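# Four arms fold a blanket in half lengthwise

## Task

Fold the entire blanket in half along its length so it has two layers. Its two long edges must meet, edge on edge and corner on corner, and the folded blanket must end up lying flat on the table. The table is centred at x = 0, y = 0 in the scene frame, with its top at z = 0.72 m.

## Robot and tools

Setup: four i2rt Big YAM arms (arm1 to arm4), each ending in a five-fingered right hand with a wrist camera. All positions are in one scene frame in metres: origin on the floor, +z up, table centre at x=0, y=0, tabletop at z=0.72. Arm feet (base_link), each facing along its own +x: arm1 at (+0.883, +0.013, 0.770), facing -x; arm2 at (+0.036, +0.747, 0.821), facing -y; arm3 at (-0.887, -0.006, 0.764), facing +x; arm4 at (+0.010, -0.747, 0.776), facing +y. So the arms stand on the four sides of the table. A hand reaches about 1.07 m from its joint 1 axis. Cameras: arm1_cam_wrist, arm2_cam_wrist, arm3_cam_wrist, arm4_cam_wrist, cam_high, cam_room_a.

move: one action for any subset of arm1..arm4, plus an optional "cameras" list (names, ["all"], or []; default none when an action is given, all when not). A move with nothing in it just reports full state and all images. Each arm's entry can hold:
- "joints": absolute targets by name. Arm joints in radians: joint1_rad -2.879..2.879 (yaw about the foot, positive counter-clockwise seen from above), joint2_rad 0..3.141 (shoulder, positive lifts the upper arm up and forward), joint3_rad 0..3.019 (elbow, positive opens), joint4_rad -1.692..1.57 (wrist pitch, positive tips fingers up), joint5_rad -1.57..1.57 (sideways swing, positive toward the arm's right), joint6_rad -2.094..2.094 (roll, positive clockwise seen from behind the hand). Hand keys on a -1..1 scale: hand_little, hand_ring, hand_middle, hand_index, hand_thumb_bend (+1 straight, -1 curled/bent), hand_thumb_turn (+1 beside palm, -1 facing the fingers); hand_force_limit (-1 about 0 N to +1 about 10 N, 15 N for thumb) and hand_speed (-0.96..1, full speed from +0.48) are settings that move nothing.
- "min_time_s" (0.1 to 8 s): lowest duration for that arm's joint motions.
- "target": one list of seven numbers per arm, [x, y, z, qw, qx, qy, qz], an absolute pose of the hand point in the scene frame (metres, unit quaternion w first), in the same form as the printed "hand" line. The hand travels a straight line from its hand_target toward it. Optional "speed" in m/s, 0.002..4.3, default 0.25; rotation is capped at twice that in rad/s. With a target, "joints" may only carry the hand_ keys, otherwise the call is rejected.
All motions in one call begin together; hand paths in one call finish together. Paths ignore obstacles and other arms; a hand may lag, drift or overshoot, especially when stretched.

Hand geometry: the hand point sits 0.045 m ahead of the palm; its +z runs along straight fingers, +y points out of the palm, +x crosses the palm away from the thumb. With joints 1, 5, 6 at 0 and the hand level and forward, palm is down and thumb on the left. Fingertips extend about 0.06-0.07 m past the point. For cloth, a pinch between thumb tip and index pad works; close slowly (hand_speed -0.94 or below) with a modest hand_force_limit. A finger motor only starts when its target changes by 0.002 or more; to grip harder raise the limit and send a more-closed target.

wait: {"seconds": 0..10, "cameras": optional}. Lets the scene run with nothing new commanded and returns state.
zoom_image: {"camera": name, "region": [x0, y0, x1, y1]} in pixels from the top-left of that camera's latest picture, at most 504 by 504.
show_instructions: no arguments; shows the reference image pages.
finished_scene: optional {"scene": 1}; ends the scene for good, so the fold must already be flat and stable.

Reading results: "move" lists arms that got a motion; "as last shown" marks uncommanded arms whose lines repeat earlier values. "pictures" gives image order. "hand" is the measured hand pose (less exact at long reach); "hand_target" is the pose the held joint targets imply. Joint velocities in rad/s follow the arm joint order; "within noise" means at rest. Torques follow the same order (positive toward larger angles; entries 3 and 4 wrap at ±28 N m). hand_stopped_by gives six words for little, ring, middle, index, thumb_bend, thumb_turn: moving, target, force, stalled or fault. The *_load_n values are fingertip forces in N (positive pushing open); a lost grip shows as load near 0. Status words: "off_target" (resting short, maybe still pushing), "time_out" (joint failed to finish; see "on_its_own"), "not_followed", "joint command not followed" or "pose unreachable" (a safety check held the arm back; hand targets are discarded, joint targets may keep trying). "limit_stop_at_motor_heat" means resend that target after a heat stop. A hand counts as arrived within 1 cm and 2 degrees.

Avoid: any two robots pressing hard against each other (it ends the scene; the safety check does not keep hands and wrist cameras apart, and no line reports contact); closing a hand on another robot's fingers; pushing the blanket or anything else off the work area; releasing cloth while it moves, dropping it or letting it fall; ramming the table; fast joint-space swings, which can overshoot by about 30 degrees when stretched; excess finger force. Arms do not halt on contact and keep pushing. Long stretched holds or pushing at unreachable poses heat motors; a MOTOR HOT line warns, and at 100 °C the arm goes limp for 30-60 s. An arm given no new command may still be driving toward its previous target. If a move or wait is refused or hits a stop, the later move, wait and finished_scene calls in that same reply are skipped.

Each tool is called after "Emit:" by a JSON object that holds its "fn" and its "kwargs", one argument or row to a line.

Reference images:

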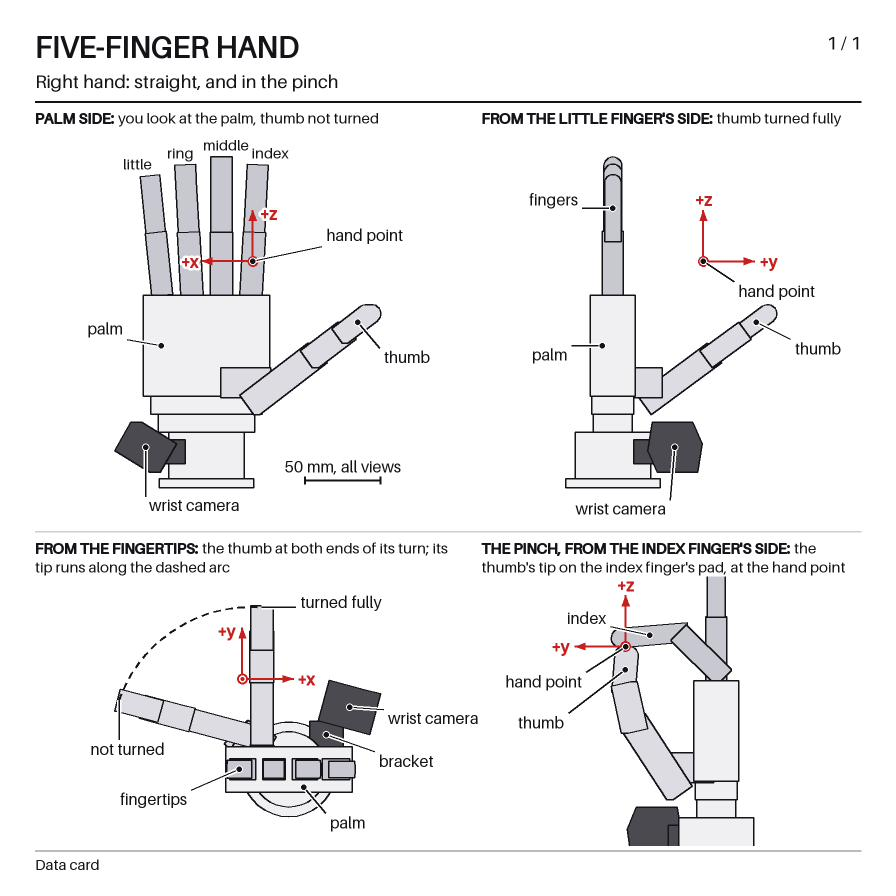

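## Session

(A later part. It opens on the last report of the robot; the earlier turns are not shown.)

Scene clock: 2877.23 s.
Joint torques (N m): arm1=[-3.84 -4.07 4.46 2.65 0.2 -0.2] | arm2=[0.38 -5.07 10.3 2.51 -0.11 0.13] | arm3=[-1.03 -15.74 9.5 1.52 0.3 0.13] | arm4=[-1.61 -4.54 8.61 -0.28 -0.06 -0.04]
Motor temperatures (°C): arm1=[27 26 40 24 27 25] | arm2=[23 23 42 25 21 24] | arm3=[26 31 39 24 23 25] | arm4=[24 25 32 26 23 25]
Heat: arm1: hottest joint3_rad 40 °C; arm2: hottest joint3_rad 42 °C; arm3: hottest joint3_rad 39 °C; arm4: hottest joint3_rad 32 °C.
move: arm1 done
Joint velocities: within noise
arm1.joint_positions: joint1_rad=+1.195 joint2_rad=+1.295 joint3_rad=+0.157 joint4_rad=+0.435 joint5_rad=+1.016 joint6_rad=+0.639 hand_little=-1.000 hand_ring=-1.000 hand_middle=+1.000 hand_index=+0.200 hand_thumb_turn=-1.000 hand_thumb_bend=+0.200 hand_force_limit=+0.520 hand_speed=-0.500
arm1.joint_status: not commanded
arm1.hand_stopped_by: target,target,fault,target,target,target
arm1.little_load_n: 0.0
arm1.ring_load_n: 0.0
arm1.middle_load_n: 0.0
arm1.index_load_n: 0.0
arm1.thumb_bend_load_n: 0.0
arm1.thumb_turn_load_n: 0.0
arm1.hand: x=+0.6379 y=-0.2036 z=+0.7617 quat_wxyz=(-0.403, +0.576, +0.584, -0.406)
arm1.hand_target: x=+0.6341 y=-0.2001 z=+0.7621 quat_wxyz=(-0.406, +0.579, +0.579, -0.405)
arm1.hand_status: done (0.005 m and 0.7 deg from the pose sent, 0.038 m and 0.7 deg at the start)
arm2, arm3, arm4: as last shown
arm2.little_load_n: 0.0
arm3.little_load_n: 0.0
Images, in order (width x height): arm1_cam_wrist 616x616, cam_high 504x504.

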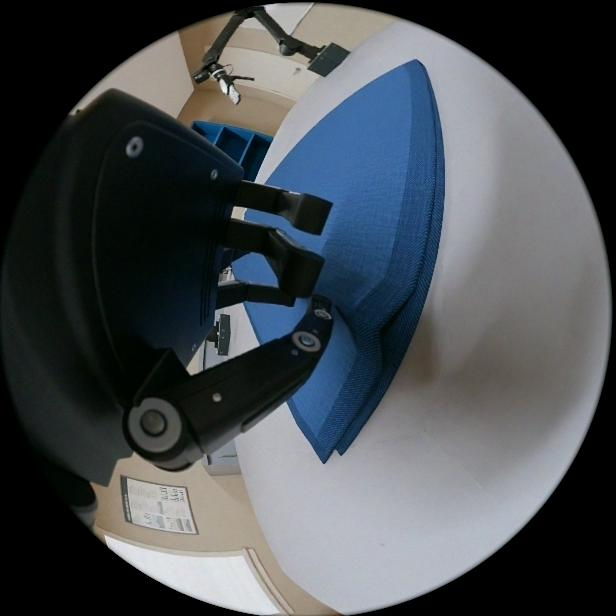

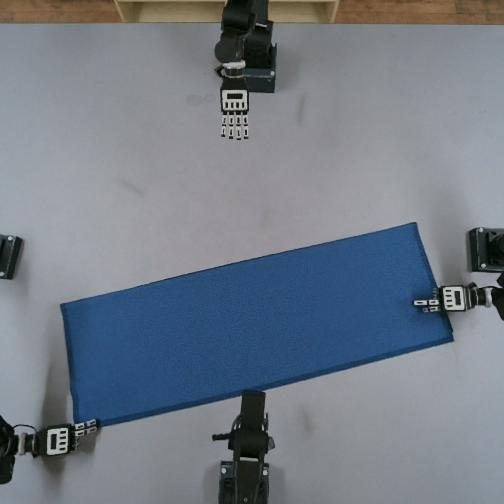

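Emit:
{"fn": "move", "kwargs": {
  "arm1": {"target": [0.634, -0.202, 0.730, 0.4056, -0.5793, -0.5793, 0.4056], "speed": 0.06}
}}

Emit:
{"fn": "move", "kwargs": {
  "arm1": {"joints": {"hand_index": -0.4, "hand_force_limit": 0.2, "hand_speed": -0.87}}
}}

Emit:
{"fn": "move", "kwargs": {
  "arm1": {"joints": {"hand_index": -0.6, "hand_thumb_bend": -0.2, "hand_force_limit": 0.5, "hand_speed": -0.87}},
  "cameras": ["arm1_cam_wrist"]
}}

Scene clock: 2887.00 s.
Joint torques (N m): arm1=[-3.49 -3.96 2.17 2.11 -0.14 -0.14] | arm2=[0.44 -4.89 10.29 2.48 -0.1 0.15] | arm3=[-1.08 -15.74 9.48 1.51 0.3 0.12] | arm4=[-1.55 -4.72 8.69 -0.25 -0.06 -0.04]
Motor temperatures (°C): arm1=[27 26 39 24 26 25] | arm2=[23 23 42 25 21 24] | arm3=[26 31 39 24 23 25] | arm4=[24 25 32 26 23 25]
Heat: arm1: hottest joint3_rad 39 °C; arm2: hottest joint3_rad 42 °C; arm3: hottest joint3_rad 39 °C; arm4: hottest joint3_rad 32 °C.
move: arm1 off_target
Joint velocities: within noise
arm1.joint_positions: joint1_rad=+1.195 joint2_rad=+1.525 joint3_rad=+0.155 joint4_rad=+0.695 joint5_rad=+1.029 joint6_rad=+0.641 hand_little=-1.000 hand_ring=-1.000 hand_middle=+1.000 hand_index=+0.200 hand_thumb_turn=-1.000 hand_thumb_bend=+0.200 hand_force_limit=+0.520 hand_speed=-0.500
arm1.joint_status: not commanded
arm1.hand_stopped_by: target,target,fault,target,target,target
arm1.little_load_n: 0.0
arm1.ring_load_n: 0.0
arm1.middle_load_n: 0.0
arm1.index_load_n: 0.0
arm1.thumb_bend_load_n: -0.5
arm1.thumb_turn_load_n: 0.0
arm1.hand: x=+0.6330 y=-0.2097 z=+0.7382 quat_wxyz=(-0.404, +0.580, +0.572, -0.417)
arm1.hand_target: x=+0.6342 y=-0.2020 z=+0.7305 quat_wxyz=(-0.406, +0.579, +0.579, -0.405)
arm1.hand_status: off_target (0.011 m and 1.6 deg from the pose sent, 0.032 m and 0.7 deg at the start)
arm2, arm3, arm4: as last shown
arm2.index_load_n: -0.5
arm3.hand_target: x=-0.5438 y=-0.5883 z=+0.7128 quat_wxyz=(-0.406, +0.579, -0.579, +0.405)
pictures: none

Scene clock: 2888.87 s.
Joint torques (N m): arm1=[-3.31 -4.25 2.15 1.61 -0.18 -0.15] | arm2=[0.38 -4.72 10.35 2.45 -0.12 0.13] | arm3=[-1.08 -15.68 9.51 1.52 0.3 0.13] | arm4=[-1.49 -4.66 8.68 -0.28 -0.05 -0.06]
Motor temperatures (°C): arm1=[27 26 38 24 26 25] | arm2=[23 23 42 25 21 24] | arm3=[26 31 39 24 23 25] | arm4=[24 25 32 26 23 25]
Heat: arm1: hottest joint3_rad 38 °C; arm2: hottest joint3_rad 42 °C; arm3: hottest joint3_rad 39 °C; arm4: hottest joint3_rad 32 °C.
move: arm1 off_target
Joint velocities: within noise
arm1.joint_positions: joint1_rad=+1.193 joint2_rad=+1.528 joint3_rad=+0.155 joint4_rad=+0.707 joint5_rad=+1.030 joint6_rad=+0.642 hand_little=-1.000 hand_ring=-1.000 hand_middle=+1.000 hand_index=-0.291 hand_thumb_turn=-1.000 hand_thumb_bend=+0.200 hand_force_limit=+0.200 hand_speed=-0.870
arm1.joint_status: hand_index off_target (ended at -0.291, target -0.400); the others done
arm1.hand_stopped_by: target,target,fault,force,target,target
arm1.little_load_n: 0.0
arm1.ring_load_n: 0.0
arm1.middle_load_n: 0.0
arm1.index_load_n: 7.0
arm1.thumb_bend_load_n: 0.0
arm1.thumb_turn_load_n: 0.0
arm1.hand: x=+0.6319 y=-0.2107 z=+0.7395 quat_wxyz=(-0.403, +0.582, +0.568, -0.420)
arm1.hand_target: x=+0.6343 y=-0.2020 z=+0.7304 quat_wxyz=(-0.405, +0.579, +0.579, -0.405)
arm1.hand_status: not commanded
arm2, arm3, arm4: as last shown
arm2.index_load_n: 0.0
arm3.index_load_n: -0.5
arm3.thumb_bend_load_n: -6.5
pictures: none

Scene clock: 2890.70 s.
Joint torques (N m): arm1=[-3.37 -4.25 2.14 1.58 -0.15 -0.16] | arm2=[0.26 -4.72 10.37 2.51 -0.14 0.13] | arm3=[-1.08 -15.68 9.5 1.52 0.3 0.12] | arm4=[-1.73 -4.54 8.59 -0.32 -0.06 -0.05]
Motor temperatures (°C): arm1=[27 26 38 24 26 25] | arm2=[23 23 42 25 21 24] | arm3=[26 31 39 24 23 25] | arm4=[24 25 32 26 23 25]
Heat: arm1: hottest joint3_rad 38 °C; arm2: hottest joint3_rad 42 °C; arm3: hottest joint3_rad 39 °C; arm4: hottest joint3_rad 32 °C.
move: arm1 off_target
Joint velocities: within noise
arm1.joint_positions: joint1_rad=+1.193 joint2_rad=+1.528 joint3_rad=+0.155 joint4_rad=+0.707 joint5_rad=+1.029 joint6_rad=+0.642 hand_little=-1.000 hand_ring=-1.000 hand_middle=+1.000 hand_index=-0.299 hand_thumb_turn=-1.000 hand_thumb_bend=+0.122 hand_force_limit=+0.500 hand_speed=-0.870
arm1.joint_status: hand_index off_target (ended at -0.299, target -0.600); hand_thumb_bend off_target (ended at +0.122, target -0.200); the others done
arm1.hand_stopped_by: target,target,fault,force,force,target
arm1.little_load_n: 0.0
arm1.ring_load_n: 0.0
arm1.middle_load_n: 0.0
arm1.index_load_n: 10.5
arm1.thumb_bend_load_n: 11.5
arm1.thumb_turn_load_n: -0.5
arm1.hand: x=+0.6320 y=-0.2108 z=+0.7394 quat_wxyz=(-0.402, +0.582, +0.569, -0.420)
arm1.hand_target: x=+0.6343 y=-0.2021 z=+0.7304 quat_wxyz=(-0.405, +0.579, +0.579, -0.406)
arm1.hand_status: not commanded
arm2, arm4: as last shown
arm3.joint_positions: joint1_rad=-1.160 joint2_rad=+2.179 joint3_rad=+1.487 joint4_rad=-0.181 joint5_rad=-1.144 joint6_rad=-0.850 hand_little=-1.000 hand_ring=-1.000 hand_middle=+0.500 hand_index=+0.500 hand_thumb_turn=-1.000 hand_thumb_bend=+0.198 hand_force_limit=+0.200 hand_speed=-0.800
arm3.joint_status: not commanded
arm3.hand_stopped_by: target,target,target,target,target,target
arm3.little_load_n: 0.0
arm3.ring_load_n: 0.0
arm3.middle_load_n: 0.0
arm3.index_load_n: 0.0
arm3.thumb_bend_load_n: -6.5
arm3.thumb_turn_load_n: 0.0
arm3.hand: x=-0.5302 y=-0.5775 z=+0.7394 quat_wxyz=(-0.416, +0.586, -0.562, +0.409)
arm3.hand_target: x=-0.5438 y=-0.5883 z=+0.7128 quat_wxyz=(-0.406, +0.579, -0.579, +0.405)
arm3.hand_status: not commanded
Images, in order (width x height): arm1_cam_wrist 616x616.

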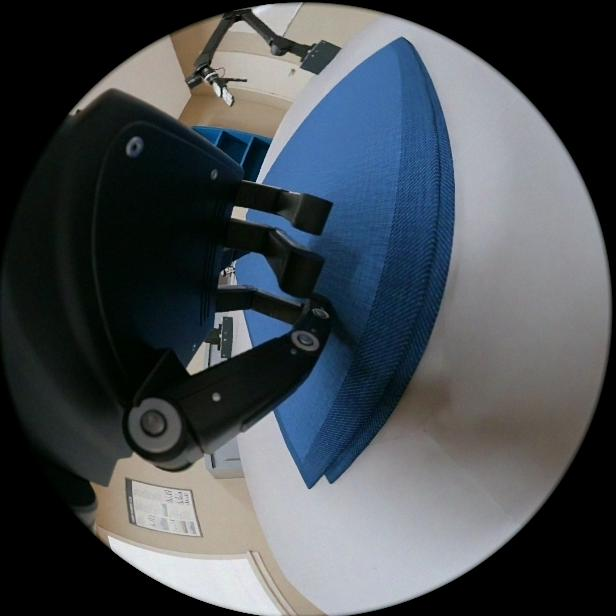

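Emit:
{"fn": "move", "kwargs": {
  "arm1": {"target": [0.630, -0.195, 0.785, 0.4056, -0.5793, -0.5793, 0.4056], "speed": 0.08},
  "cameras": ["arm1_cam_wrist", "cam_high"]
}}

Emit:
{"fn": "zoom_image", "kwargs": {
  "camera": "cam_high",
  "region": [340, 200, 480, 360]
}}

Scene clock: 2897.00 s.
Joint torques (N m): arm1=[-3.72 -3.31 7.36 1.48 0.17 -0.2] | arm2=[0.5 -4.54 10.21 2.47 -0.08 0.14] | arm3=[-1.08 -15.68 9.51 1.52 0.31 0.13] | arm4=[-1.55 -4.54 8.65 -0.25 -0.05 -0.05]
Motor temperatures (°C): arm1=[27 25 38 24 26 25] | arm2=[23 23 42 25 21 24] | arm3=[26 31 39 24 23 25] | arm4=[24 25 32 26 23 25]
Heat: arm1: hottest joint3_rad 38 °C; arm2: hottest joint3_rad 42 °C; arm3: hottest joint3_rad 39 °C; arm4: hottest joint3_rad 32 °C.
move: arm1 done
Joint velocities: within noise
arm1.joint_positions: joint1_rad=+1.165 joint2_rad=+1.135 joint3_rad=+0.145 joint4_rad=+0.319 joint5_rad=+0.993 joint6_rad=+0.603 hand_little=-1.000 hand_ring=-1.000 hand_middle=+1.000 hand_index=-0.300 hand_thumb_turn=-1.000 hand_thumb_bend=+0.121 hand_force_limit=+0.500 hand_speed=-0.870
arm1.joint_status: not commanded
arm1.hand_stopped_by: target,target,fault,force,force,target
arm1.little_load_n: 0.0
arm1.ring_load_n: 0.0
arm1.middle_load_n: 0.0
arm1.index_load_n: 3.0
arm1.thumb_bend_load_n: 4.5
arm1.thumb_turn_load_n: -2.5
arm1.hand: x=+0.6365 y=-0.1928 z=+0.7806 quat_wxyz=(-0.403, +0.576, +0.583, -0.407)
arm1.hand_target: x=+0.6301 y=-0.1950 z=+0.7852 quat_wxyz=(-0.406, +0.579, +0.579, -0.406)
arm1.hand_status: done (0.008 m and 0.7 deg from the pose sent, 0.048 m and 2.1 deg at the start)
arm2, arm3, arm4: as last shown
arm3.thumb_bend_load_n: -6.0
arm4.ring_load_n: 0.5
Images, in order (width x height): arm1_cam_wrist 616x616, cam_high 504x504.

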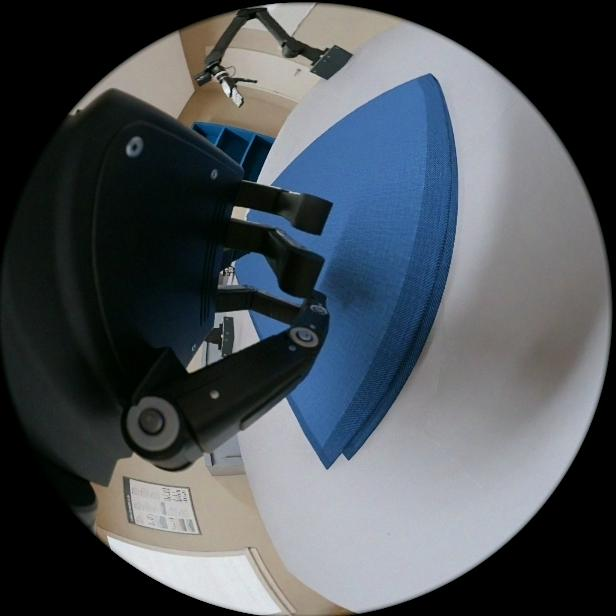

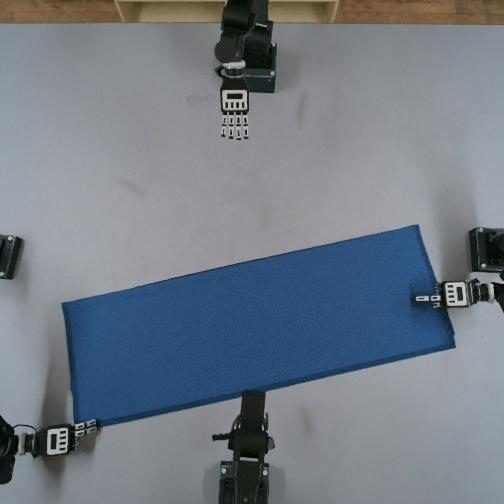

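Scaled by 3.150.

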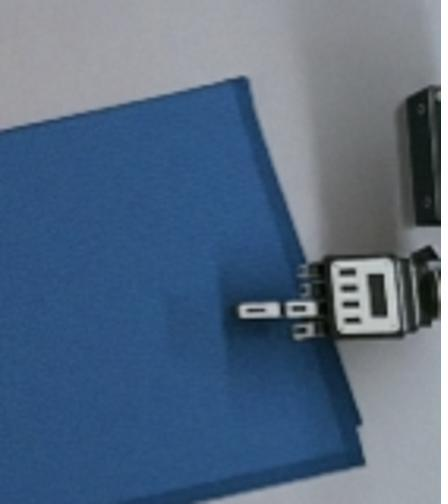

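Emit:
{"fn": "move", "kwargs": {
  "arm1": {"target": [0.632, -0.205, 0.79, 0.4056, -0.5793, -0.5793, 0.4056], "speed": 0.08, "joints": {"hand_index": 0.5, "hand_thumb_bend": 0.2, "hand_speed": -0.3}}
}}

Emit:
{"fn": "move", "kwargs": {
  "arm1": {"target": [0.632, -0.205, 0.728, 0.4056, -0.5793, -0.5793, 0.4056], "speed": 0.08}
}}

Emit:
{"fn": "move", "kwargs": {
  "arm1": {"joints": {"hand_index": -0.4, "hand_force_limit": 0.2, "hand_speed": -0.87}}
}}

Emit:
{"fn": "move", "kwargs": {
  "arm1": {"joints": {"hand_index": -0.6, "hand_thumb_bend": -0.2, "hand_force_limit": 0.5, "hand_speed": -0.87}},
  "cameras": ["arm1_cam_wrist"]
}}

Scene clock: 2905.67 s.
Joint torques (N m): arm1=[-1.49 -3.72 8.46 1.43 0.45 -0.03] | arm2=[0.32 -4.6 10.33 2.48 -0.1 0.15] | arm3=[-1.08 -15.74 9.48 1.54 0.3 0.12] | arm4=[-1.49 -4.66 8.66 -0.34 -0.06 -0.07]
Motor temperatures (°C): arm1=[27 25 38 24 26 25] | arm2=[23 23 42 25 21 24] | arm3=[26 31 39 24 23 25] | arm4=[24 25 33 26 23 25]
Heat: arm1: hottest joint3_rad 38 °C; arm2: hottest joint3_rad 42 °C; arm3: hottest joint3_rad 39 °C; arm4: hottest joint3_rad 33 °C.
move: arm1 off_target
Joint velocities: within noise
arm1.joint_positions: joint1_rad=+1.165 joint2_rad=+1.135 joint3_rad=+0.162 joint4_rad=+0.256 joint5_rad=+1.009 joint6_rad=+0.621 hand_little=-1.000 hand_ring=-1.000 hand_middle=+1.000 hand_index=+0.500 hand_thumb_turn=-1.000 hand_thumb_bend=+0.200 hand_force_limit=+0.500 hand_speed=-0.300
arm1.joint_status: all done
arm1.hand_stopped_by: target,target,fault,target,target,target
arm1.little_load_n: 0.0
arm1.ring_load_n: 0.0
arm1.middle_load_n: 0.0
arm1.index_load_n: 0.0
arm1.thumb_bend_load_n: 0.0
arm1.thumb_turn_load_n: 0.0
arm1.hand: x=+0.6358 y=-0.1891 z=+0.7790 quat_wxyz=(-0.412, +0.578, +0.586, -0.392)
arm1.hand_target: x=+0.6323 y=-0.2047 z=+0.7902 quat_wxyz=(-0.405, +0.579, +0.579, -0.406)
arm1.hand_status: off_target (0.020 m and 1.9 deg from the pose sent, 0.016 m and 0.7 deg at the start)
arm2, arm3, arm4: as last shown
arm2.index_load_n: -0.5
arm4.little_load_n: 0.5
arm4.ring_load_n: 0.0
pictures: none

Scene clock: 2907.07 s.
Joint torques (N m): arm1=[-1.49 -3.9 2.21 2.07 -0.27 -0.13] | arm2=[0.5 -4.66 10.22 2.52 -0.1 0.12] | arm3=[-1.08 -15.68 9.5 1.51 0.3 0.13] | arm4=[-1.44 -4.89 8.61 -0.25 -0.06 -0.05]
Motor temperatures (°C): arm1=[27 25 38 24 26 25] | arm2=[23 23 42 25 21 24] | arm3=[26 31 39 24 23 25] | arm4=[24 25 33 26 23 25]
Heat: arm1: hottest joint3_rad 38 °C; arm2: hottest joint3_rad 42 °C; arm3: hottest joint3_rad 39 °C; arm4: hottest joint3_rad 33 °C.
move: arm1 off_target
Joint velocities: within noise
arm1.joint_positions: joint1_rad=+1.165 joint2_rad=+1.545 joint3_rad=+0.162 joint4_rad=+0.715 joint5_rad=+1.029 joint6_rad=+0.634 hand_little=-1.000 hand_ring=-1.000 hand_middle=+1.000 hand_index=+0.500 hand_thumb_turn=-1.000 hand_thumb_bend=+0.199 hand_force_limit=+0.500 hand_speed=-0.300
arm1.joint_status: not commanded
arm1.hand_stopped_by: target,target,fault,target,target,target
arm1.little_load_n: 0.0
arm1.ring_load_n: 0.5
arm1.middle_load_n: 0.0
arm1.index_load_n: 0.0
arm1.thumb_bend_load_n: -4.0
arm1.thumb_turn_load_n: -2.0
arm1.hand: x=+0.6248 y=-0.2049 z=+0.7370 quat_wxyz=(-0.410, +0.587, +0.563, -0.412)
arm1.hand_target: x=+0.6320 y=-0.2047 z=+0.7284 quat_wxyz=(-0.406, +0.579, +0.579, -0.405)
arm1.hand_status: off_target (0.011 m and 2.2 deg from the pose sent, 0.054 m and 1.9 deg at the start)
arm2, arm3: as last shown
arm2.index_load_n: 0.0
arm3.joint_positions: joint1_rad=-1.161 joint2_rad=+2.179 joint3_rad=+1.487 joint4_rad=-0.181 joint5_rad=-1.144 joint6_rad=-0.850 hand_little=-1.000 hand_ring=-1.000 hand_middle=+0.500 hand_index=+0.500 hand_thumb_turn=-1.000 hand_thumb_bend=+0.198 hand_force_limit=+0.200 hand_speed=-0.800
arm3.hand: x=-0.5305 y=-0.5777 z=+0.7394 quat_wxyz=(-0.416, +0.586, -0.562, +0.409)
arm3.hand_target: x=-0.5440 y=-0.5884 z=+0.7128 quat_wxyz=(-0.406, +0.579, -0.579, +0.406)
arm4.joint_positions: joint1_rad=-0.037 joint2_rad=+0.947 joint3_rad=+0.731 joint4_rad=-1.334 joint5_rad=+0.000 joint6_rad=-0.080 hand_little=+1.000 hand_ring=+1.000 hand_middle=+1.000 hand_index=+1.000 hand_thumb_turn=+1.000 hand_thumb_bend=+1.000 hand_force_limit=+0.000 hand_speed=-0.800
arm4.joint_status: not commanded
arm4.hand_stopped_by: target,target,target,target,target,target
arm4.little_load_n: 0.0
arm4.ring_load_n: 0.0
arm4.middle_load_n: 0.0
arm4.index_load_n: 0.0
arm4.thumb_bend_load_n: 0.0
arm4.thumb_turn_load_n: 0.0
arm4.hand: x=-0.0019 y=-0.5736 z=+0.9029 quat_wxyz=(-0.011, +1.000, +0.000, +0.002)
arm4.hand_target: x=-0.0002 y=-0.5799 z=+0.9001 quat_wxyz=(+0.000, +1.000, +0.000, +0.000)
arm4.hand_status: not commanded
pictures: none

Scene clock: 2909.77 s.
Joint torques (N m): arm1=[-1.55 -4.25 2.06 1.44 -0.26 -0.16] | arm2=[0.15 -4.72 10.32 2.47 -0.1 0.12] | arm3=[-1.08 -15.68 9.47 1.51 0.3 0.13] | arm4=[-1.61 -4.6 8.61 -0.25 -0.06 -0.06]
Motor temperatures (°C): arm1=[27 25 38 24 26 25] | arm2=[23 23 42 25 21 24] | arm3=[26 31 39 24 23 25] | arm4=[24 25 33 26 23 25]
Heat: arm1: hottest joint3_rad 38 °C; arm2: hottest joint3_rad 42 °C; arm3: hottest joint3_rad 39 °C; arm4: hottest joint3_rad 33 °C.
move: arm1 off_target
Joint velocities: within noise
arm1.joint_positions: joint1_rad=+1.165 joint2_rad=+1.547 joint3_rad=+0.164 joint4_rad=+0.729 joint5_rad=+1.029 joint6_rad=+0.637 hand_little=-1.000 hand_ring=-1.000 hand_middle=+1.000 hand_index=-0.293 hand_thumb_turn=-1.000 hand_thumb_bend=+0.200 hand_force_limit=+0.200 hand_speed=-0.870
arm1.joint_status: hand_index off_target (ended at -0.293, target -0.400); the others done
arm1.hand_stopped_by: target,target,fault,force,target,target
arm1.little_load_n: 0.0
arm1.ring_load_n: 0.0
arm1.middle_load_n: 0.0
arm1.index_load_n: 7.5
arm1.thumb_bend_load_n: 0.0
arm1.thumb_turn_load_n: 0.0
arm1.hand: x=+0.6235 y=-0.2078 z=+0.7391 quat_wxyz=(-0.408, +0.589, +0.559, -0.418)
arm1.hand_target: x=+0.6319 y=-0.2047 z=+0.7284 quat_wxyz=(-0.406, +0.579, +0.579, -0.405)
arm1.hand_status: not commanded
arm2.joint_positions: joint1_rad=-0.221 joint2_rad=+0.882 joint3_rad=+0.736 joint4_rad=-0.681 joint5_rad=-0.198 joint6_rad=-0.204 hand_little=+1.000 hand_ring=+1.000 hand_middle=+1.000 hand_index=+1.000 hand_thumb_turn=-1.000 hand_thumb_bend=+1.000 hand_force_limit=+0.000 hand_speed=-0.800
arm2.joint_status: not commanded
arm2.hand_stopped_by: target,target,target,target,target,target
arm2.little_load_n: 0.0
arm2.ring_load_n: 0.0
arm2.middle_load_n: 0.0
arm2.index_load_n: 0.0
arm2.thumb_bend_load_n: 0.0
arm2.thumb_turn_load_n: 0.0
arm2.hand: x=+0.0044 y=+0.4045 z=+0.9958 quat_wxyz=(-0.002, +0.012, -0.928, +0.373)
arm2.hand_target: x=+0.0000 y=+0.4002 z=+1.0000 quat_wxyz=(+0.000, +0.000, -0.924, +0.382)
arm2.hand_status: not commanded
arm3, arm4: as last shown
arm3.index_load_n: -0.5
arm3.thumb_bend_load_n: -6.5
pictures: none

Scene clock: 2911.60 s.
Joint torques (N m): arm1=[-1.49 -4.19 2.06 1.43 -0.24 -0.16] | arm2=[0.44 -4.78 10.24 2.52 -0.1 0.13] | arm3=[-1.03 -15.68 9.48 1.52 0.3 0.12] | arm4=[-1.67 -4.6 8.58 -0.25 -0.05 -0.06]
Motor temperatures (°C): arm1=[27 25 37 24 26 25] | arm2=[23 23 42 25 21 24] | arm3=[26 31 39 24 23 25] | arm4=[24 25 33 26 23 25]
Heat: arm1: hottest joint3_rad 37 °C; arm2: hottest joint3_rad 42 °C; arm3: hottest joint3_rad 39 °C; arm4: hottest joint3_rad 33 °C.
move: arm1 off_target
Joint velocities: within noise
arm1.joint_positions: joint1_rad=+1.165 joint2_rad=+1.547 joint3_rad=+0.164 joint4_rad=+0.729 joint5_rad=+1.028 joint6_rad=+0.637 hand_little=-1.000 hand_ring=-1.000 hand_middle=+1.000 hand_index=-0.292 hand_thumb_turn=-1.000 hand_thumb_bend=+0.116 hand_force_limit=+0.500 hand_speed=-0.870
arm1.joint_status: hand_index off_target (ended at -0.292, target -0.600); hand_thumb_bend off_target (ended at +0.116, target -0.200); the others done
arm1.hand_stopped_by: target,target,fault,force,force,target
arm1.little_load_n: 0.0
arm1.ring_load_n: 0.0
arm1.middle_load_n: 0.0
arm1.index_load_n: 9.5
arm1.thumb_bend_load_n: 11.5
arm1.thumb_turn_load_n: 0.0
arm1.hand: x=+0.6236 y=-0.2079 z=+0.7390 quat_wxyz=(-0.408, +0.589, +0.559, -0.418)
arm1.hand_target: x=+0.6319 y=-0.2047 z=+0.7284 quat_wxyz=(-0.406, +0.579, +0.579, -0.405)
arm1.hand_status: not commanded
arm2, arm3, arm4: as last shown
arm3.index_load_n: 0.0
Images, in order (width x height): arm1_cam_wrist 616x616.

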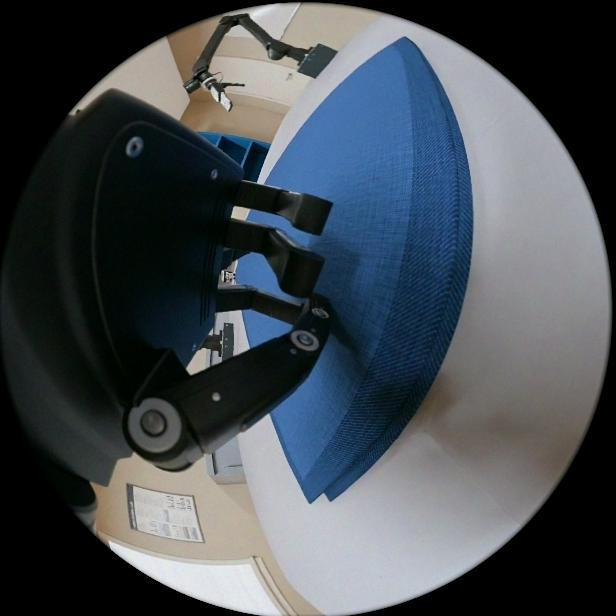

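Emit:
{"fn": "move", "kwargs": {
  "arm1": {"target": [0.650, -0.205, 0.77, 0.4056, -0.5793, -0.5793, 0.4056], "speed": 0.1, "joints": {"hand_index": 0.6, "hand_thumb_bend": 0.3, "hand_speed": 0.0}}
}}

Emit:
{"fn": "move", "kwargs": {
  "arm1": {"target": [0.652, -0.205, 0.722, 0.4056, -0.5793, -0.5793, 0.4056], "speed": 0.08},
  "cameras": ["arm1_cam_wrist"]
}}

Emit:
{"fn": "move", "kwargs": {
  "arm1": {"joints": {"hand_index": -0.4, "hand_thumb_bend": 0.0, "hand_force_limit": 0.4, "hand_speed": -0.87}},
  "cameras": ["arm1_cam_wrist"]
}}

Scene clock: 2925.00 s.
Joint torques (N m): arm1=[-1.08 -3.6 6.79 1.31 0.52 0.06] | arm2=[0.21 -4.6 10.22 2.52 -0.1 0.14] | arm3=[-1.03 -15.74 9.5 1.55 0.31 0.12] | arm4=[-1.61 -4.72 8.57 -0.24 -0.06 -0.06]
Motor temperatures (°C): arm1=[27 25 36 24 26 25] | arm2=[23 23 42 25 21 24] | arm3=[26 31 39 24 23 25] | arm4=[24 25 33 26 23 25]
Heat: arm1: hottest joint3_rad 36 °C; arm2: hottest joint3_rad 42 °C; arm3: hottest joint3_rad 39 °C; arm4: hottest joint3_rad 33 °C.
move: arm1 off_target
Joint velocities: within noise
arm1.joint_positions: joint1_rad=+1.242 joint2_rad=+1.216 joint3_rad=+0.152 joint4_rad=+0.268 joint5_rad=+1.070 joint6_rad=+0.731 hand_little=-1.000 hand_ring=-1.000 hand_middle=+1.000 hand_index=+0.600 hand_thumb_turn=-1.000 hand_thumb_bend=+0.300 hand_force_limit=+0.500 hand_speed=+0.000
arm1.joint_status: all done
arm1.hand_stopped_by: target,target,fault,target,target,target
arm1.little_load_n: 0.0
arm1.ring_load_n: 0.0
arm1.middle_load_n: 0.0
arm1.index_load_n: 0.0
arm1.thumb_bend_load_n: 0.0
arm1.thumb_turn_load_n: 0.0
arm1.hand: x=+0.6498 y=-0.1932 z=+0.7648 quat_wxyz=(-0.411, +0.580, +0.580, -0.397)
arm1.hand_target: x=+0.6501 y=-0.2049 z=+0.7701 quat_wxyz=(-0.405, +0.579, +0.579, -0.406)
arm1.hand_status: off_target (0.013 m and 1.2 deg from the pose sent, 0.041 m and 2.9 deg at the start)
arm2, arm3, arm4: as last shown
arm3.thumb_bend_load_n: -6.0
arm3.hand: x=-0.5307 y=-0.5778 z=+0.7394 quat_wxyz=(-0.416, +0.586, -0.563, +0.409)
arm3.hand_target: x=-0.5439 y=-0.5883 z=+0.7128 quat_wxyz=(-0.406, +0.579, -0.579, +0.406)
arm4.thumb_bend_load_n: -0.5
pictures: none

Scene clock: 2926.17 s.
Joint torques (N m): arm1=[-1.2 -2.55 2.37 1.37 -0.98 -0.12] | arm2=[0.44 -4.84 10.25 2.4 -0.1 0.12] | arm3=[-1.08 -15.74 9.5 1.52 0.3 0.13] | arm4=[-1.55 -4.54 8.61 -0.25 -0.05 -0.06]
Motor temperatures (°C): arm1=[27 25 36 24 26 25] | arm2=[23 23 42 25 21 24] | arm3=[26 31 39 24 23 25] | arm4=[24 25 33 26 23 25]
Heat: arm1: hottest joint3_rad 36 °C; arm2: hottest joint3_rad 42 °C; arm3: hottest joint3_rad 39 °C; arm4: hottest joint3_rad 33 °C.
move: arm1 off_target
Joint velocities: within noise
arm1.joint_positions: joint1_rad=+1.253 joint2_rad=+1.524 joint3_rad=+0.152 joint4_rad=+0.618 joint5_rad=+1.118 joint6_rad=+0.759 hand_little=-1.000 hand_ring=-1.000 hand_middle=+1.000 hand_index=+0.600 hand_thumb_turn=-1.000 hand_thumb_bend=+0.297 hand_force_limit=+0.500 hand_speed=+0.000
arm1.joint_status: not commanded
arm1.hand_stopped_by: target,target,fault,target,target,target
arm1.little_load_n: 0.0
arm1.ring_load_n: 0.0
arm1.middle_load_n: 0.0
arm1.index_load_n: 0.0
arm1.thumb_bend_load_n: -10.0
arm1.thumb_turn_load_n: -4.0
arm1.hand: x=+0.6415 y=-0.2041 z=+0.7385 quat_wxyz=(-0.415, +0.591, +0.550, -0.420)
arm1.hand_target: x=+0.6522 y=-0.2040 z=+0.7232 quat_wxyz=(-0.406, +0.580, +0.579, -0.405)
arm1.hand_status: off_target (0.020 m and 4.1 deg from the pose sent, 0.044 m and 1.2 deg at the start)
arm2, arm3, arm4: as last shown
arm3.index_load_n: 0.5
arm4.thumb_bend_load_n: 0.0
Images, in order (width x height): arm1_cam_wrist 616x616.

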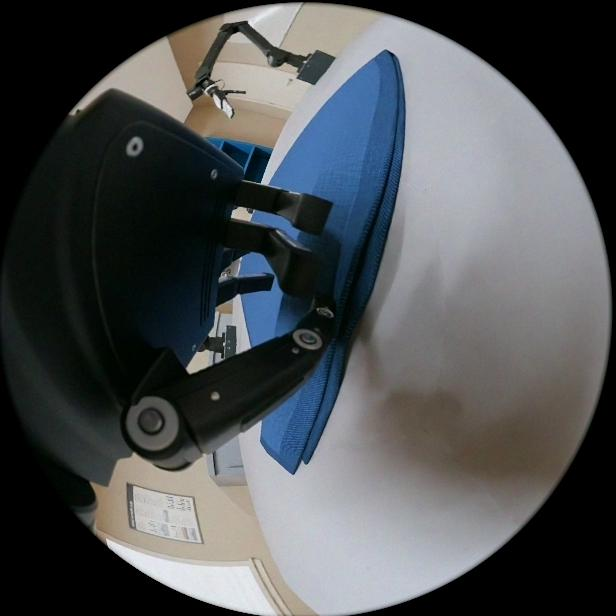

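Scene clock: 2929.13 s.
Joint torques (N m): arm1=[-1.2 -3.6 1.61 1.06 -0.69 -0.23] | arm2=[0.38 -5.01 10.25 2.39 -0.12 0.14] | arm3=[-1.08 -15.68 9.48 1.52 0.3 0.13] | arm4=[-1.49 -4.72 8.65 -0.25 -0.06 -0.05]
Motor temperatures (°C): arm1=[27 25 36 24 26 25] | arm2=[23 23 42 25 21 24] | arm3=[26 31 39 24 23 25] | arm4=[24 25 33 26 23 25]
Heat: arm1: hottest joint3_rad 36 °C; arm2: hottest joint3_rad 42 °C; arm3: hottest joint3_rad 39 °C; arm4: hottest joint3_rad 33 °C.
move: arm1 off_target
Joint velocities: within noise
arm1.joint_positions: joint1_rad=+1.253 joint2_rad=+1.535 joint3_rad=+0.162 joint4_rad=+0.625 joint5_rad=+1.110 joint6_rad=+0.768 hand_little=-1.000 hand_ring=-1.000 hand_middle=+1.000 hand_index=+0.024 hand_thumb_turn=-1.000 hand_thumb_bend=+0.000 hand_force_limit=+0.400 hand_speed=-0.870
arm1.joint_status: hand_index off_target (ended at +0.024, target -0.400); the others done
arm1.hand_stopped_by: target,target,fault,force,target,target
arm1.little_load_n: 0.0
arm1.ring_load_n: 0.0
arm1.middle_load_n: 0.0
arm1.index_load_n: 6.5
arm1.thumb_bend_load_n: 0.5
arm1.thumb_turn_load_n: 0.5
arm1.hand: x=+0.6407 y=-0.2098 z=+0.7377 quat_wxyz=(-0.409, +0.594, +0.549, -0.423)
arm1.hand_target: x=+0.6523 y=-0.2039 z=+0.7231 quat_wxyz=(-0.406, +0.579, +0.579, -0.405)
arm1.hand_status: not commanded
arm2, arm4: as last shown
arm3.joint_positions: joint1_rad=-1.161 joint2_rad=+2.179 joint3_rad=+1.487 joint4_rad=-0.181 joint5_rad=-1.144 joint6_rad=-0.850 hand_little=-1.000 hand_ring=-1.000 hand_middle=+0.500 hand_index=+0.500 hand_thumb_turn=-1.000 hand_thumb_bend=+0.198 hand_force_limit=+0.200 hand_speed=-0.800
arm3.joint_status: not commanded
arm3.hand_stopped_by: target,target,target,target,target,target
arm3.little_load_n: 0.0
arm3.ring_load_n: 0.0
arm3.middle_load_n: 0.0
arm3.index_load_n: 0.0
arm3.thumb_bend_load_n: -6.5
arm3.thumb_turn_load_n: 0.5
arm3.hand: x=-0.5307 y=-0.5778 z=+0.7394 quat_wxyz=(-0.416, +0.586, -0.563, +0.409)
arm3.hand_target: x=-0.5439 y=-0.5883 z=+0.7128 quat_wxyz=(-0.406, +0.579, -0.579, +0.406)
arm3.hand_status: not commanded
Images, in order (width x height): arm1_cam_wrist 616x616.

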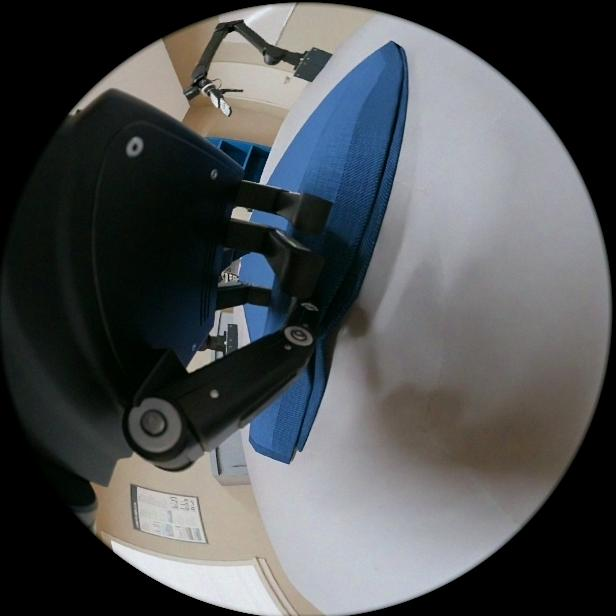

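Emit:
{"fn": "move", "kwargs": {
  "arm1": {"target": [0.648, -0.20, 0.79, 0.4056, -0.5793, -0.5793, 0.4056], "speed": 0.08},
  "cameras": ["arm1_cam_wrist", "cam_high"]
}}

Emit:
{"fn": "zoom_image", "kwargs": {
  "camera": "cam_high",
  "region": [340, 200, 480, 360]
}}

Emit:
{"fn": "zoom_image", "kwargs": {
  "camera": "arm1_cam_wrist",
  "region": [200, 180, 520, 500]
}}

Scene clock: 2936.70 s.
Joint torques (N m): arm1=[-3.37 -2.9 7.82 0.95 0.13 -0.27] | arm2=[0.67 -4.78 10.24 2.51 -0.08 0.14] | arm3=[-0.97 -15.79 9.48 1.52 0.3 0.13] | arm4=[-1.55 -4.66 8.64 -0.27 -0.05 -0.04]
Motor temperatures (°C): arm1=[27 25 35 24 26 25] | arm2=[23 23 42 25 21 24] | arm3=[26 31 39 24 23 25] | arm4=[24 25 33 26 23 25]
Heat: arm1: hottest joint3_rad 35 °C; arm2: hottest joint3_rad 42 °C; arm3: hottest joint3_rad 39 °C; arm4: hottest joint3_rad 33 °C.
move: arm1 done
Joint velocities: within noise
arm1.joint_positions: joint1_rad=+1.253 joint2_rad=+1.078 joint3_rad=+0.162 joint4_rad=+0.154 joint5_rad=+1.067 joint6_rad=+0.729 hand_little=-1.000 hand_ring=-1.000 hand_middle=+1.000 hand_index=+0.024 hand_thumb_turn=-1.000 hand_thumb_bend=+0.001 hand_force_limit=+0.400 hand_speed=-0.870
arm1.joint_status: not commanded
arm1.hand_stopped_by: target,target,fault,force,target,target
arm1.little_load_n: 0.0
arm1.ring_load_n: 0.0
arm1.middle_load_n: 0.0
arm1.index_load_n: 7.0
arm1.thumb_bend_load_n: 1.5
arm1.thumb_turn_load_n: 0.0
arm1.hand: x=+0.6516 y=-0.1977 z=+0.7872 quat_wxyz=(-0.402, +0.581, +0.576, -0.412)
arm1.hand_target: x=+0.6481 y=-0.2000 z=+0.7902 quat_wxyz=(-0.406, +0.579, +0.579, -0.406)
arm1.hand_status: done (0.005 m and 0.9 deg from the pose sent, 0.054 m and 4.4 deg at the start)
arm2, arm3, arm4: as last shown
arm3.joint_positions: joint1_rad=-1.161 joint2_rad=+2.180 joint3_rad=+1.487 joint4_rad=-0.181 joint5_rad=-1.144 joint6_rad=-0.850 hand_little=-1.000 hand_ring=-1.000 hand_middle=+0.500 hand_index=+0.500 hand_thumb_turn=-1.000 hand_thumb_bend=+0.198 hand_force_limit=+0.200 hand_speed=-0.800
arm3.thumb_turn_load_n: 0.0
arm3.hand: x=-0.5307 y=-0.5778 z=+0.7391 quat_wxyz=(-0.416, +0.586, -0.563, +0.409)
arm3.hand_target: x=-0.5439 y=-0.5884 z=+0.7129 quat_wxyz=(-0.406, +0.579, -0.579, +0.406)
Images, in order (width x height): arm1_cam_wrist 616x616, cam_high 504x504.

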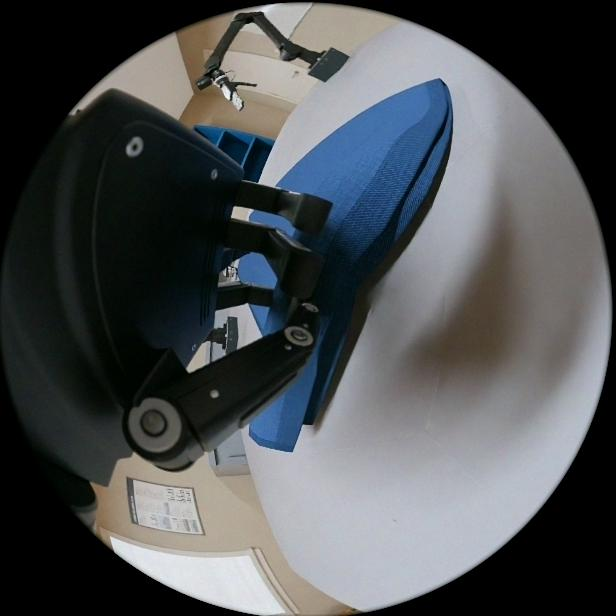

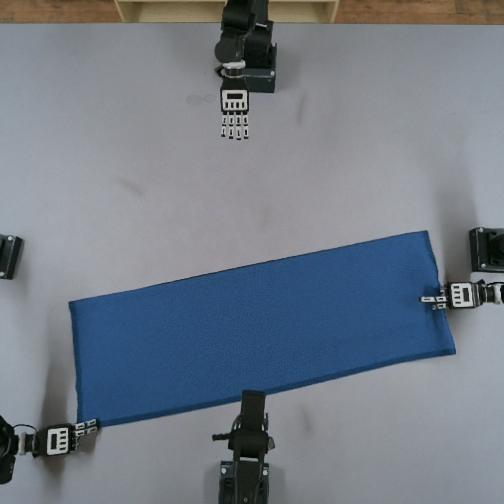

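Scaled by 3.150.

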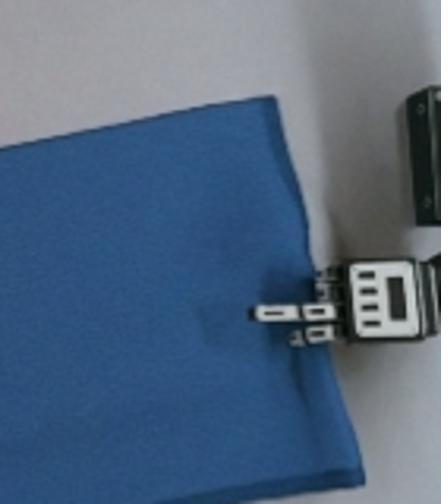

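Scaled by 1.575 from the camera's image (finer frame: 880x880).

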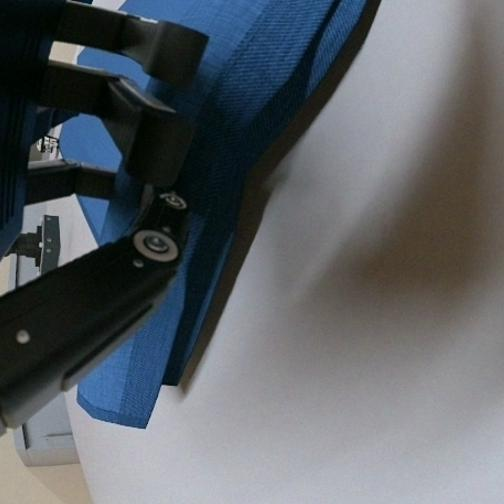

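Emit:
{"fn": "move", "kwargs": {
  "arm1": {"target": [0.640, -0.155, 0.80, 0.4056, -0.5793, -0.5793, 0.4056], "speed": 0.08},
  "cameras": ["arm1_cam_wrist", "cam_high"]
}}

Emit:
{"fn": "zoom_image", "kwargs": {
  "camera": "cam_high",
  "region": [340, 200, 480, 360]
}}

Emit:
{"fn": "zoom_image", "kwargs": {
  "camera": "arm1_cam_wrist",
  "region": [200, 180, 520, 500]
}}

Scene clock: 2948.30 s.
Joint torques (N m): arm1=[-3.55 -1.32 6.93 1.24 0.16 -0.26] | arm2=[0.44 -5.01 10.22 2.55 -0.11 0.13] | arm3=[-1.03 -15.74 9.48 1.54 0.31 0.13] | arm4=[-1.79 -4.84 8.61 -0.25 -0.05 -0.07]
Motor temperatures (°C): arm1=[27 25 36 24 26 25] | arm2=[23 23 42 25 21 24] | arm3=[26 30 39 24 23 25] | arm4=[24 25 33 26 23 25]
Heat: arm1: hottest joint3_rad 36 °C; arm2: hottest joint3_rad 42 °C; arm3: hottest joint3_rad 39 °C; arm4: hottest joint3_rad 33 °C.
move: arm1 off_target
Joint velocities: within noise
arm1.joint_positions: joint1_rad=+1.103 joint2_rad=+0.820 joint3_rad=+0.096 joint4_rad=+0.136 joint5_rad=+0.945 joint6_rad=+0.553 hand_little=-1.000 hand_ring=-1.000 hand_middle=+1.000 hand_index=+0.024 hand_thumb_turn=-1.000 hand_thumb_bend=+0.001 hand_force_limit=+0.400 hand_speed=-0.870
arm1.joint_status: not commanded
arm1.hand_stopped_by: target,target,fault,force,target,target
arm1.little_load_n: 0.0
arm1.ring_load_n: 0.0
arm1.middle_load_n: 0.0
arm1.index_load_n: 4.5
arm1.thumb_bend_load_n: 0.5
arm1.thumb_turn_load_n: 0.0
arm1.hand: x=+0.6390 y=-0.1650 z=+0.8071 quat_wxyz=(-0.397, +0.582, +0.571, -0.421)
arm1.hand_target: x=+0.6401 y=-0.1551 z=+0.8000 quat_wxyz=(-0.406, +0.579, +0.579, -0.406)
arm1.hand_status: off_target (0.012 m and 2.3 deg from the pose sent, 0.046 m and 0.9 deg at the start)
arm2, arm3, arm4: as last shown
arm2.ring_load_n: -0.5
arm3.thumb_bend_load_n: -6.0
Images, in order (width x height): arm1_cam_wrist 616x616, cam_high 504x504.

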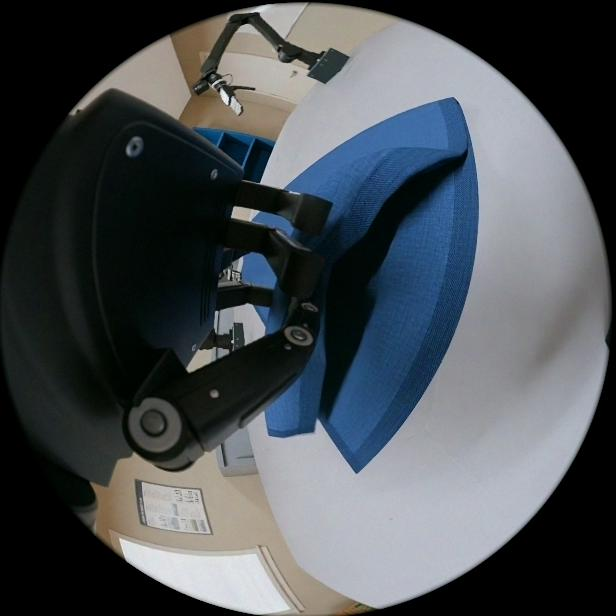

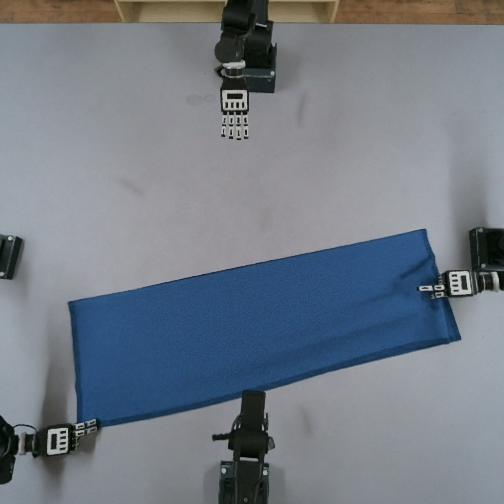

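Scaled by 3.150.

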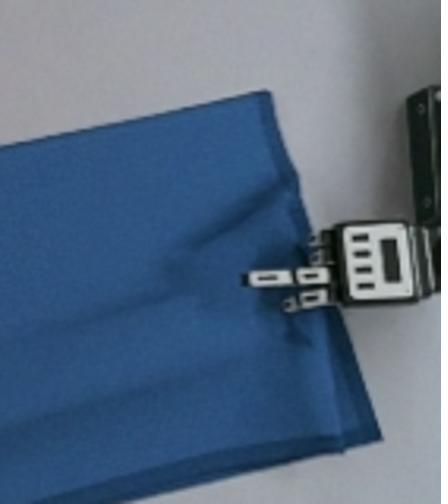

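Scaled by 1.575 from the camera's image (finer frame: 880x880).

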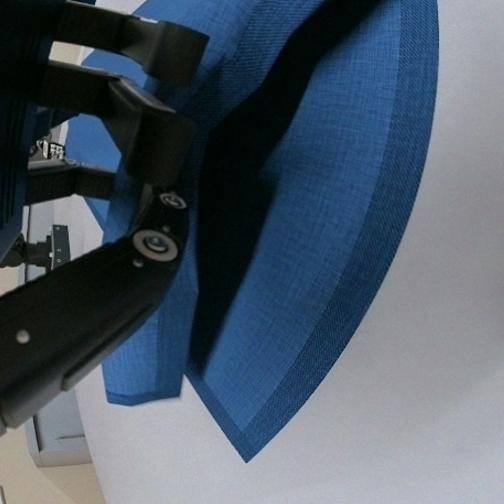

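Emit:
{"fn": "move", "kwargs": {
  "arm1": {"target": [0.648, -0.138, 0.775, 0.4056, -0.5793, -0.5793, 0.4056], "speed": 0.08}
}}

Emit:
{"fn": "move", "kwargs": {
  "arm1": {"target": [0.652, -0.132, 0.747, 0.4056, -0.5793, -0.5793, 0.4056], "speed": 0.06},
  "cameras": ["arm1_cam_wrist", "cam_high"]
}}

Emit:
{"fn": "zoom_image", "kwargs": {
  "camera": "cam_high",
  "region": [340, 200, 480, 360]
}}

Scene clock: 2967.53 s.
Joint torques (N m): arm1=[-3.72 0.09 5.71 2.14 0.09 -0.33] | arm2=[0.26 -4.84 10.22 2.47 -0.15 0.13] | arm3=[-0.97 -15.68 9.5 1.52 0.31 0.12] | arm4=[-1.49 -4.72 8.65 -0.31 -0.05 -0.04]
Motor temperatures (°C): arm1=[27 25 36 24 25 25] | arm2=[23 23 42 25 21 24] | arm3=[26 30 39 24 23 25] | arm4=[24 25 33 26 23 25]
Heat: arm1: hottest joint3_rad 36 °C; arm2: hottest joint3_rad 42 °C; arm3: hottest joint3_rad 39 °C; arm4: hottest joint3_rad 33 °C.
move: arm1 off_target
Joint velocities: within noise
arm1.joint_positions: joint1_rad=+1.095 joint2_rad=+0.862 joint3_rad=+0.023 joint4_rad=+0.260 joint5_rad=+0.938 joint6_rad=+0.547 hand_little=-1.000 hand_ring=-1.000 hand_middle=+1.000 hand_index=+0.024 hand_thumb_turn=-1.000 hand_thumb_bend=+0.001 hand_force_limit=+0.400 hand_speed=-0.870
arm1.joint_status: not commanded
arm1.hand_stopped_by: target,target,fault,force,target,target
arm1.little_load_n: 0.0
arm1.ring_load_n: 0.0
arm1.middle_load_n: 0.0
arm1.index_load_n: 6.0
arm1.thumb_bend_load_n: 1.0
arm1.thumb_turn_load_n: 0.0
arm1.hand: x=+0.6462 y=-0.1499 z=+0.7856 quat_wxyz=(-0.396, +0.583, +0.569, -0.423)
arm1.hand_target: x=+0.6486 y=-0.1380 z=+0.7755 quat_wxyz=(-0.405, +0.579, +0.579, -0.405)
arm1.hand_status: off_target (0.016 m and 2.5 deg from the pose sent, 0.043 m and 2.3 deg at the start)
arm2, arm3: as last shown
arm2.little_load_n: -0.5
arm2.ring_load_n: 0.0
arm3.thumb_bend_load_n: -6.5
arm3.hand: x=-0.5307 y=-0.5777 z=+0.7389 quat_wxyz=(-0.416, +0.586, -0.563, +0.409)
arm3.hand_target: x=-0.5439 y=-0.5883 z=+0.7127 quat_wxyz=(-0.406, +0.579, -0.579, +0.405)
arm4.joint_positions: joint1_rad=-0.037 joint2_rad=+0.947 joint3_rad=+0.731 joint4_rad=-1.334 joint5_rad=+0.000 joint6_rad=-0.080 hand_little=+1.000 hand_ring=+1.000 hand_middle=+1.000 hand_index=+1.000 hand_thumb_turn=+1.000 hand_thumb_bend=+1.000 hand_force_limit=+0.000 hand_speed=-0.800
arm4.joint_status: not commanded
arm4.hand_stopped_by: target,target,target,target,target,target
arm4.little_load_n: 0.0
arm4.ring_load_n: 0.0
arm4.middle_load_n: 0.0
arm4.index_load_n: 0.0
arm4.thumb_bend_load_n: 0.0
arm4.thumb_turn_load_n: 0.0
arm4.hand: x=-0.0019 y=-0.5736 z=+0.9029 quat_wxyz=(-0.011, +1.000, +0.000, +0.002)
arm4.hand_target: x=-0.0002 y=-0.5799 z=+0.9001 quat_wxyz=(+0.000, +1.000, +0.000, +0.000)
arm4.hand_status: not commanded
pictures: none

Scene clock: 2968.53 s.
Joint torques (N m): arm1=[-2.49 -0.85 7.1 2.04 0.22 -0.13] | arm2=[0.09 -5.07 10.36 2.48 -0.1 0.15] | arm3=[-1.03 -15.74 9.5 1.52 0.3 0.12] | arm4=[-1.49 -4.6 8.61 -0.28 -0.06 -0.07]
Motor temperatures (°C): arm1=[27 25 36 24 25 25] | arm2=[23 23 42 25 21 24] | arm3=[26 30 39 24 23 25] | arm4=[24 25 33 26 23 25]
Heat: arm1: hottest joint3_rad 36 °C; arm2: hottest joint3_rad 42 °C; arm3: hottest joint3_rad 39 °C; arm4: hottest joint3_rad 33 °C.
move: arm1 not_followed
Joint velocities: within noise
arm1.joint_positions: joint1_rad=+1.095 joint2_rad=+0.862 joint3_rad=+0.023 joint4_rad=+0.260 joint5_rad=+0.938 joint6_rad=+0.551 hand_little=-1.000 hand_ring=-1.000 hand_middle=+1.000 hand_index=+0.024 hand_thumb_turn=-1.000 hand_thumb_bend=+0.001 hand_force_limit=+0.400 hand_speed=-0.870
arm1.joint_status: not commanded
arm1.hand_stopped_by: target,target,fault,force,target,target
arm1.little_load_n: 0.0
arm1.ring_load_n: 0.0
arm1.middle_load_n: 0.0
arm1.index_load_n: 6.0
arm1.thumb_bend_load_n: 1.0
arm1.thumb_turn_load_n: 0.0
arm1.hand: x=+0.6461 y=-0.1501 z=+0.7857 quat_wxyz=(-0.396, +0.584, +0.568, -0.423)
arm1.hand_target: x=+0.6462 y=-0.1499 z=+0.7856 quat_wxyz=(-0.396, +0.583, +0.569, -0.423)
arm1.hand_status: not_followed (0.043 m and 2.7 deg from the pose sent, 0.043 m and 2.5 deg at the start; a joint's target at an end of its range on 27 of 30 steps)
arm2.joint_positions: joint1_rad=-0.221 joint2_rad=+0.882 joint3_rad=+0.736 joint4_rad=-0.681 joint5_rad=-0.198 joint6_rad=-0.204 hand_little=+1.000 hand_ring=+1.000 hand_middle=+1.000 hand_index=+1.000 hand_thumb_turn=-1.000 hand_thumb_bend=+1.000 hand_force_limit=+0.000 hand_speed=-0.800
arm2.joint_status: not commanded
arm2.hand_stopped_by: target,target,target,target,target,target
arm2.little_load_n: 0.0
arm2.ring_load_n: 0.0
arm2.middle_load_n: 0.0
arm2.index_load_n: 0.0
arm2.thumb_bend_load_n: 0.0
arm2.thumb_turn_load_n: 0.5
arm2.hand: x=+0.0044 y=+0.4045 z=+0.9958 quat_wxyz=(-0.002, +0.012, -0.928, +0.373)
arm2.hand_target: x=+0.0000 y=+0.4002 z=+1.0000 quat_wxyz=(+0.000, +0.000, -0.924, +0.382)
arm2.hand_status: not commanded
arm3, arm4: as last shown
arm3.index_load_n: -0.5
pose unreachable (arm1 arm): on one or more control steps of this call this arm could not follow its commanded pose, so it was not sent that pose on those steps. On the call's last step it was still not sent that pose. It may still have moved: this result reports where it is.
cause: moving toward the commanded pose would bring two parts of the arm too close to each other.
Images, in order (width x height): arm1_cam_wrist 616x616, cam_high 504x504.

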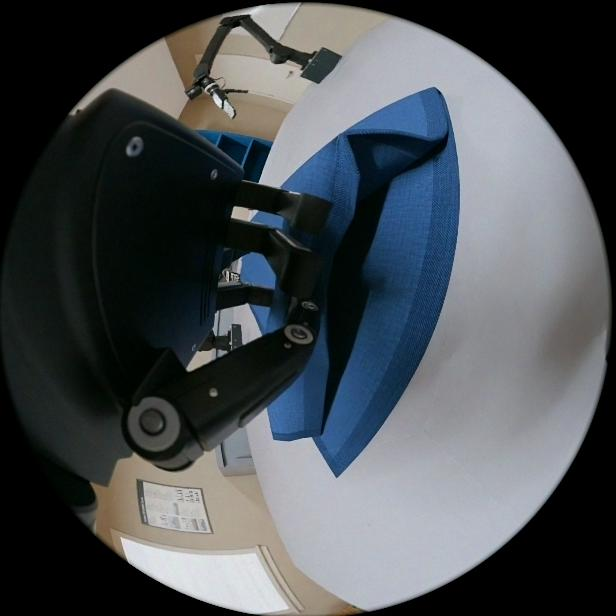

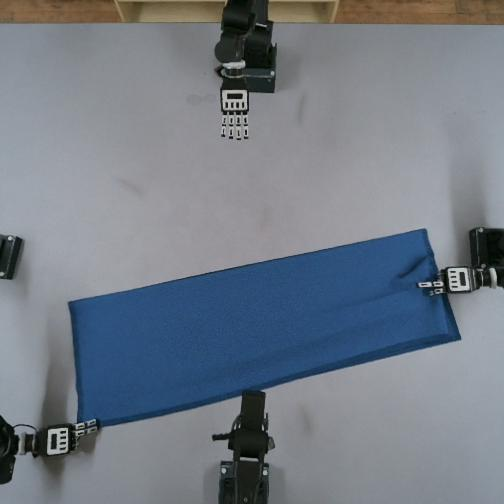

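Scaled by 3.150.

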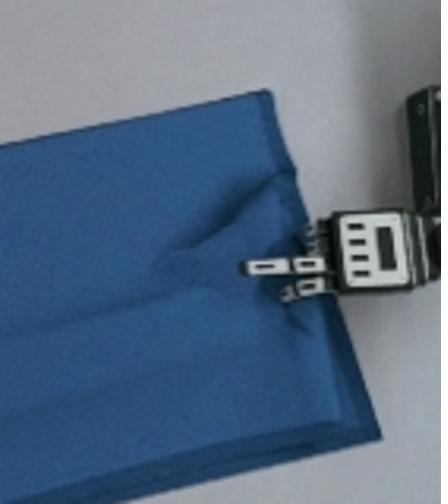

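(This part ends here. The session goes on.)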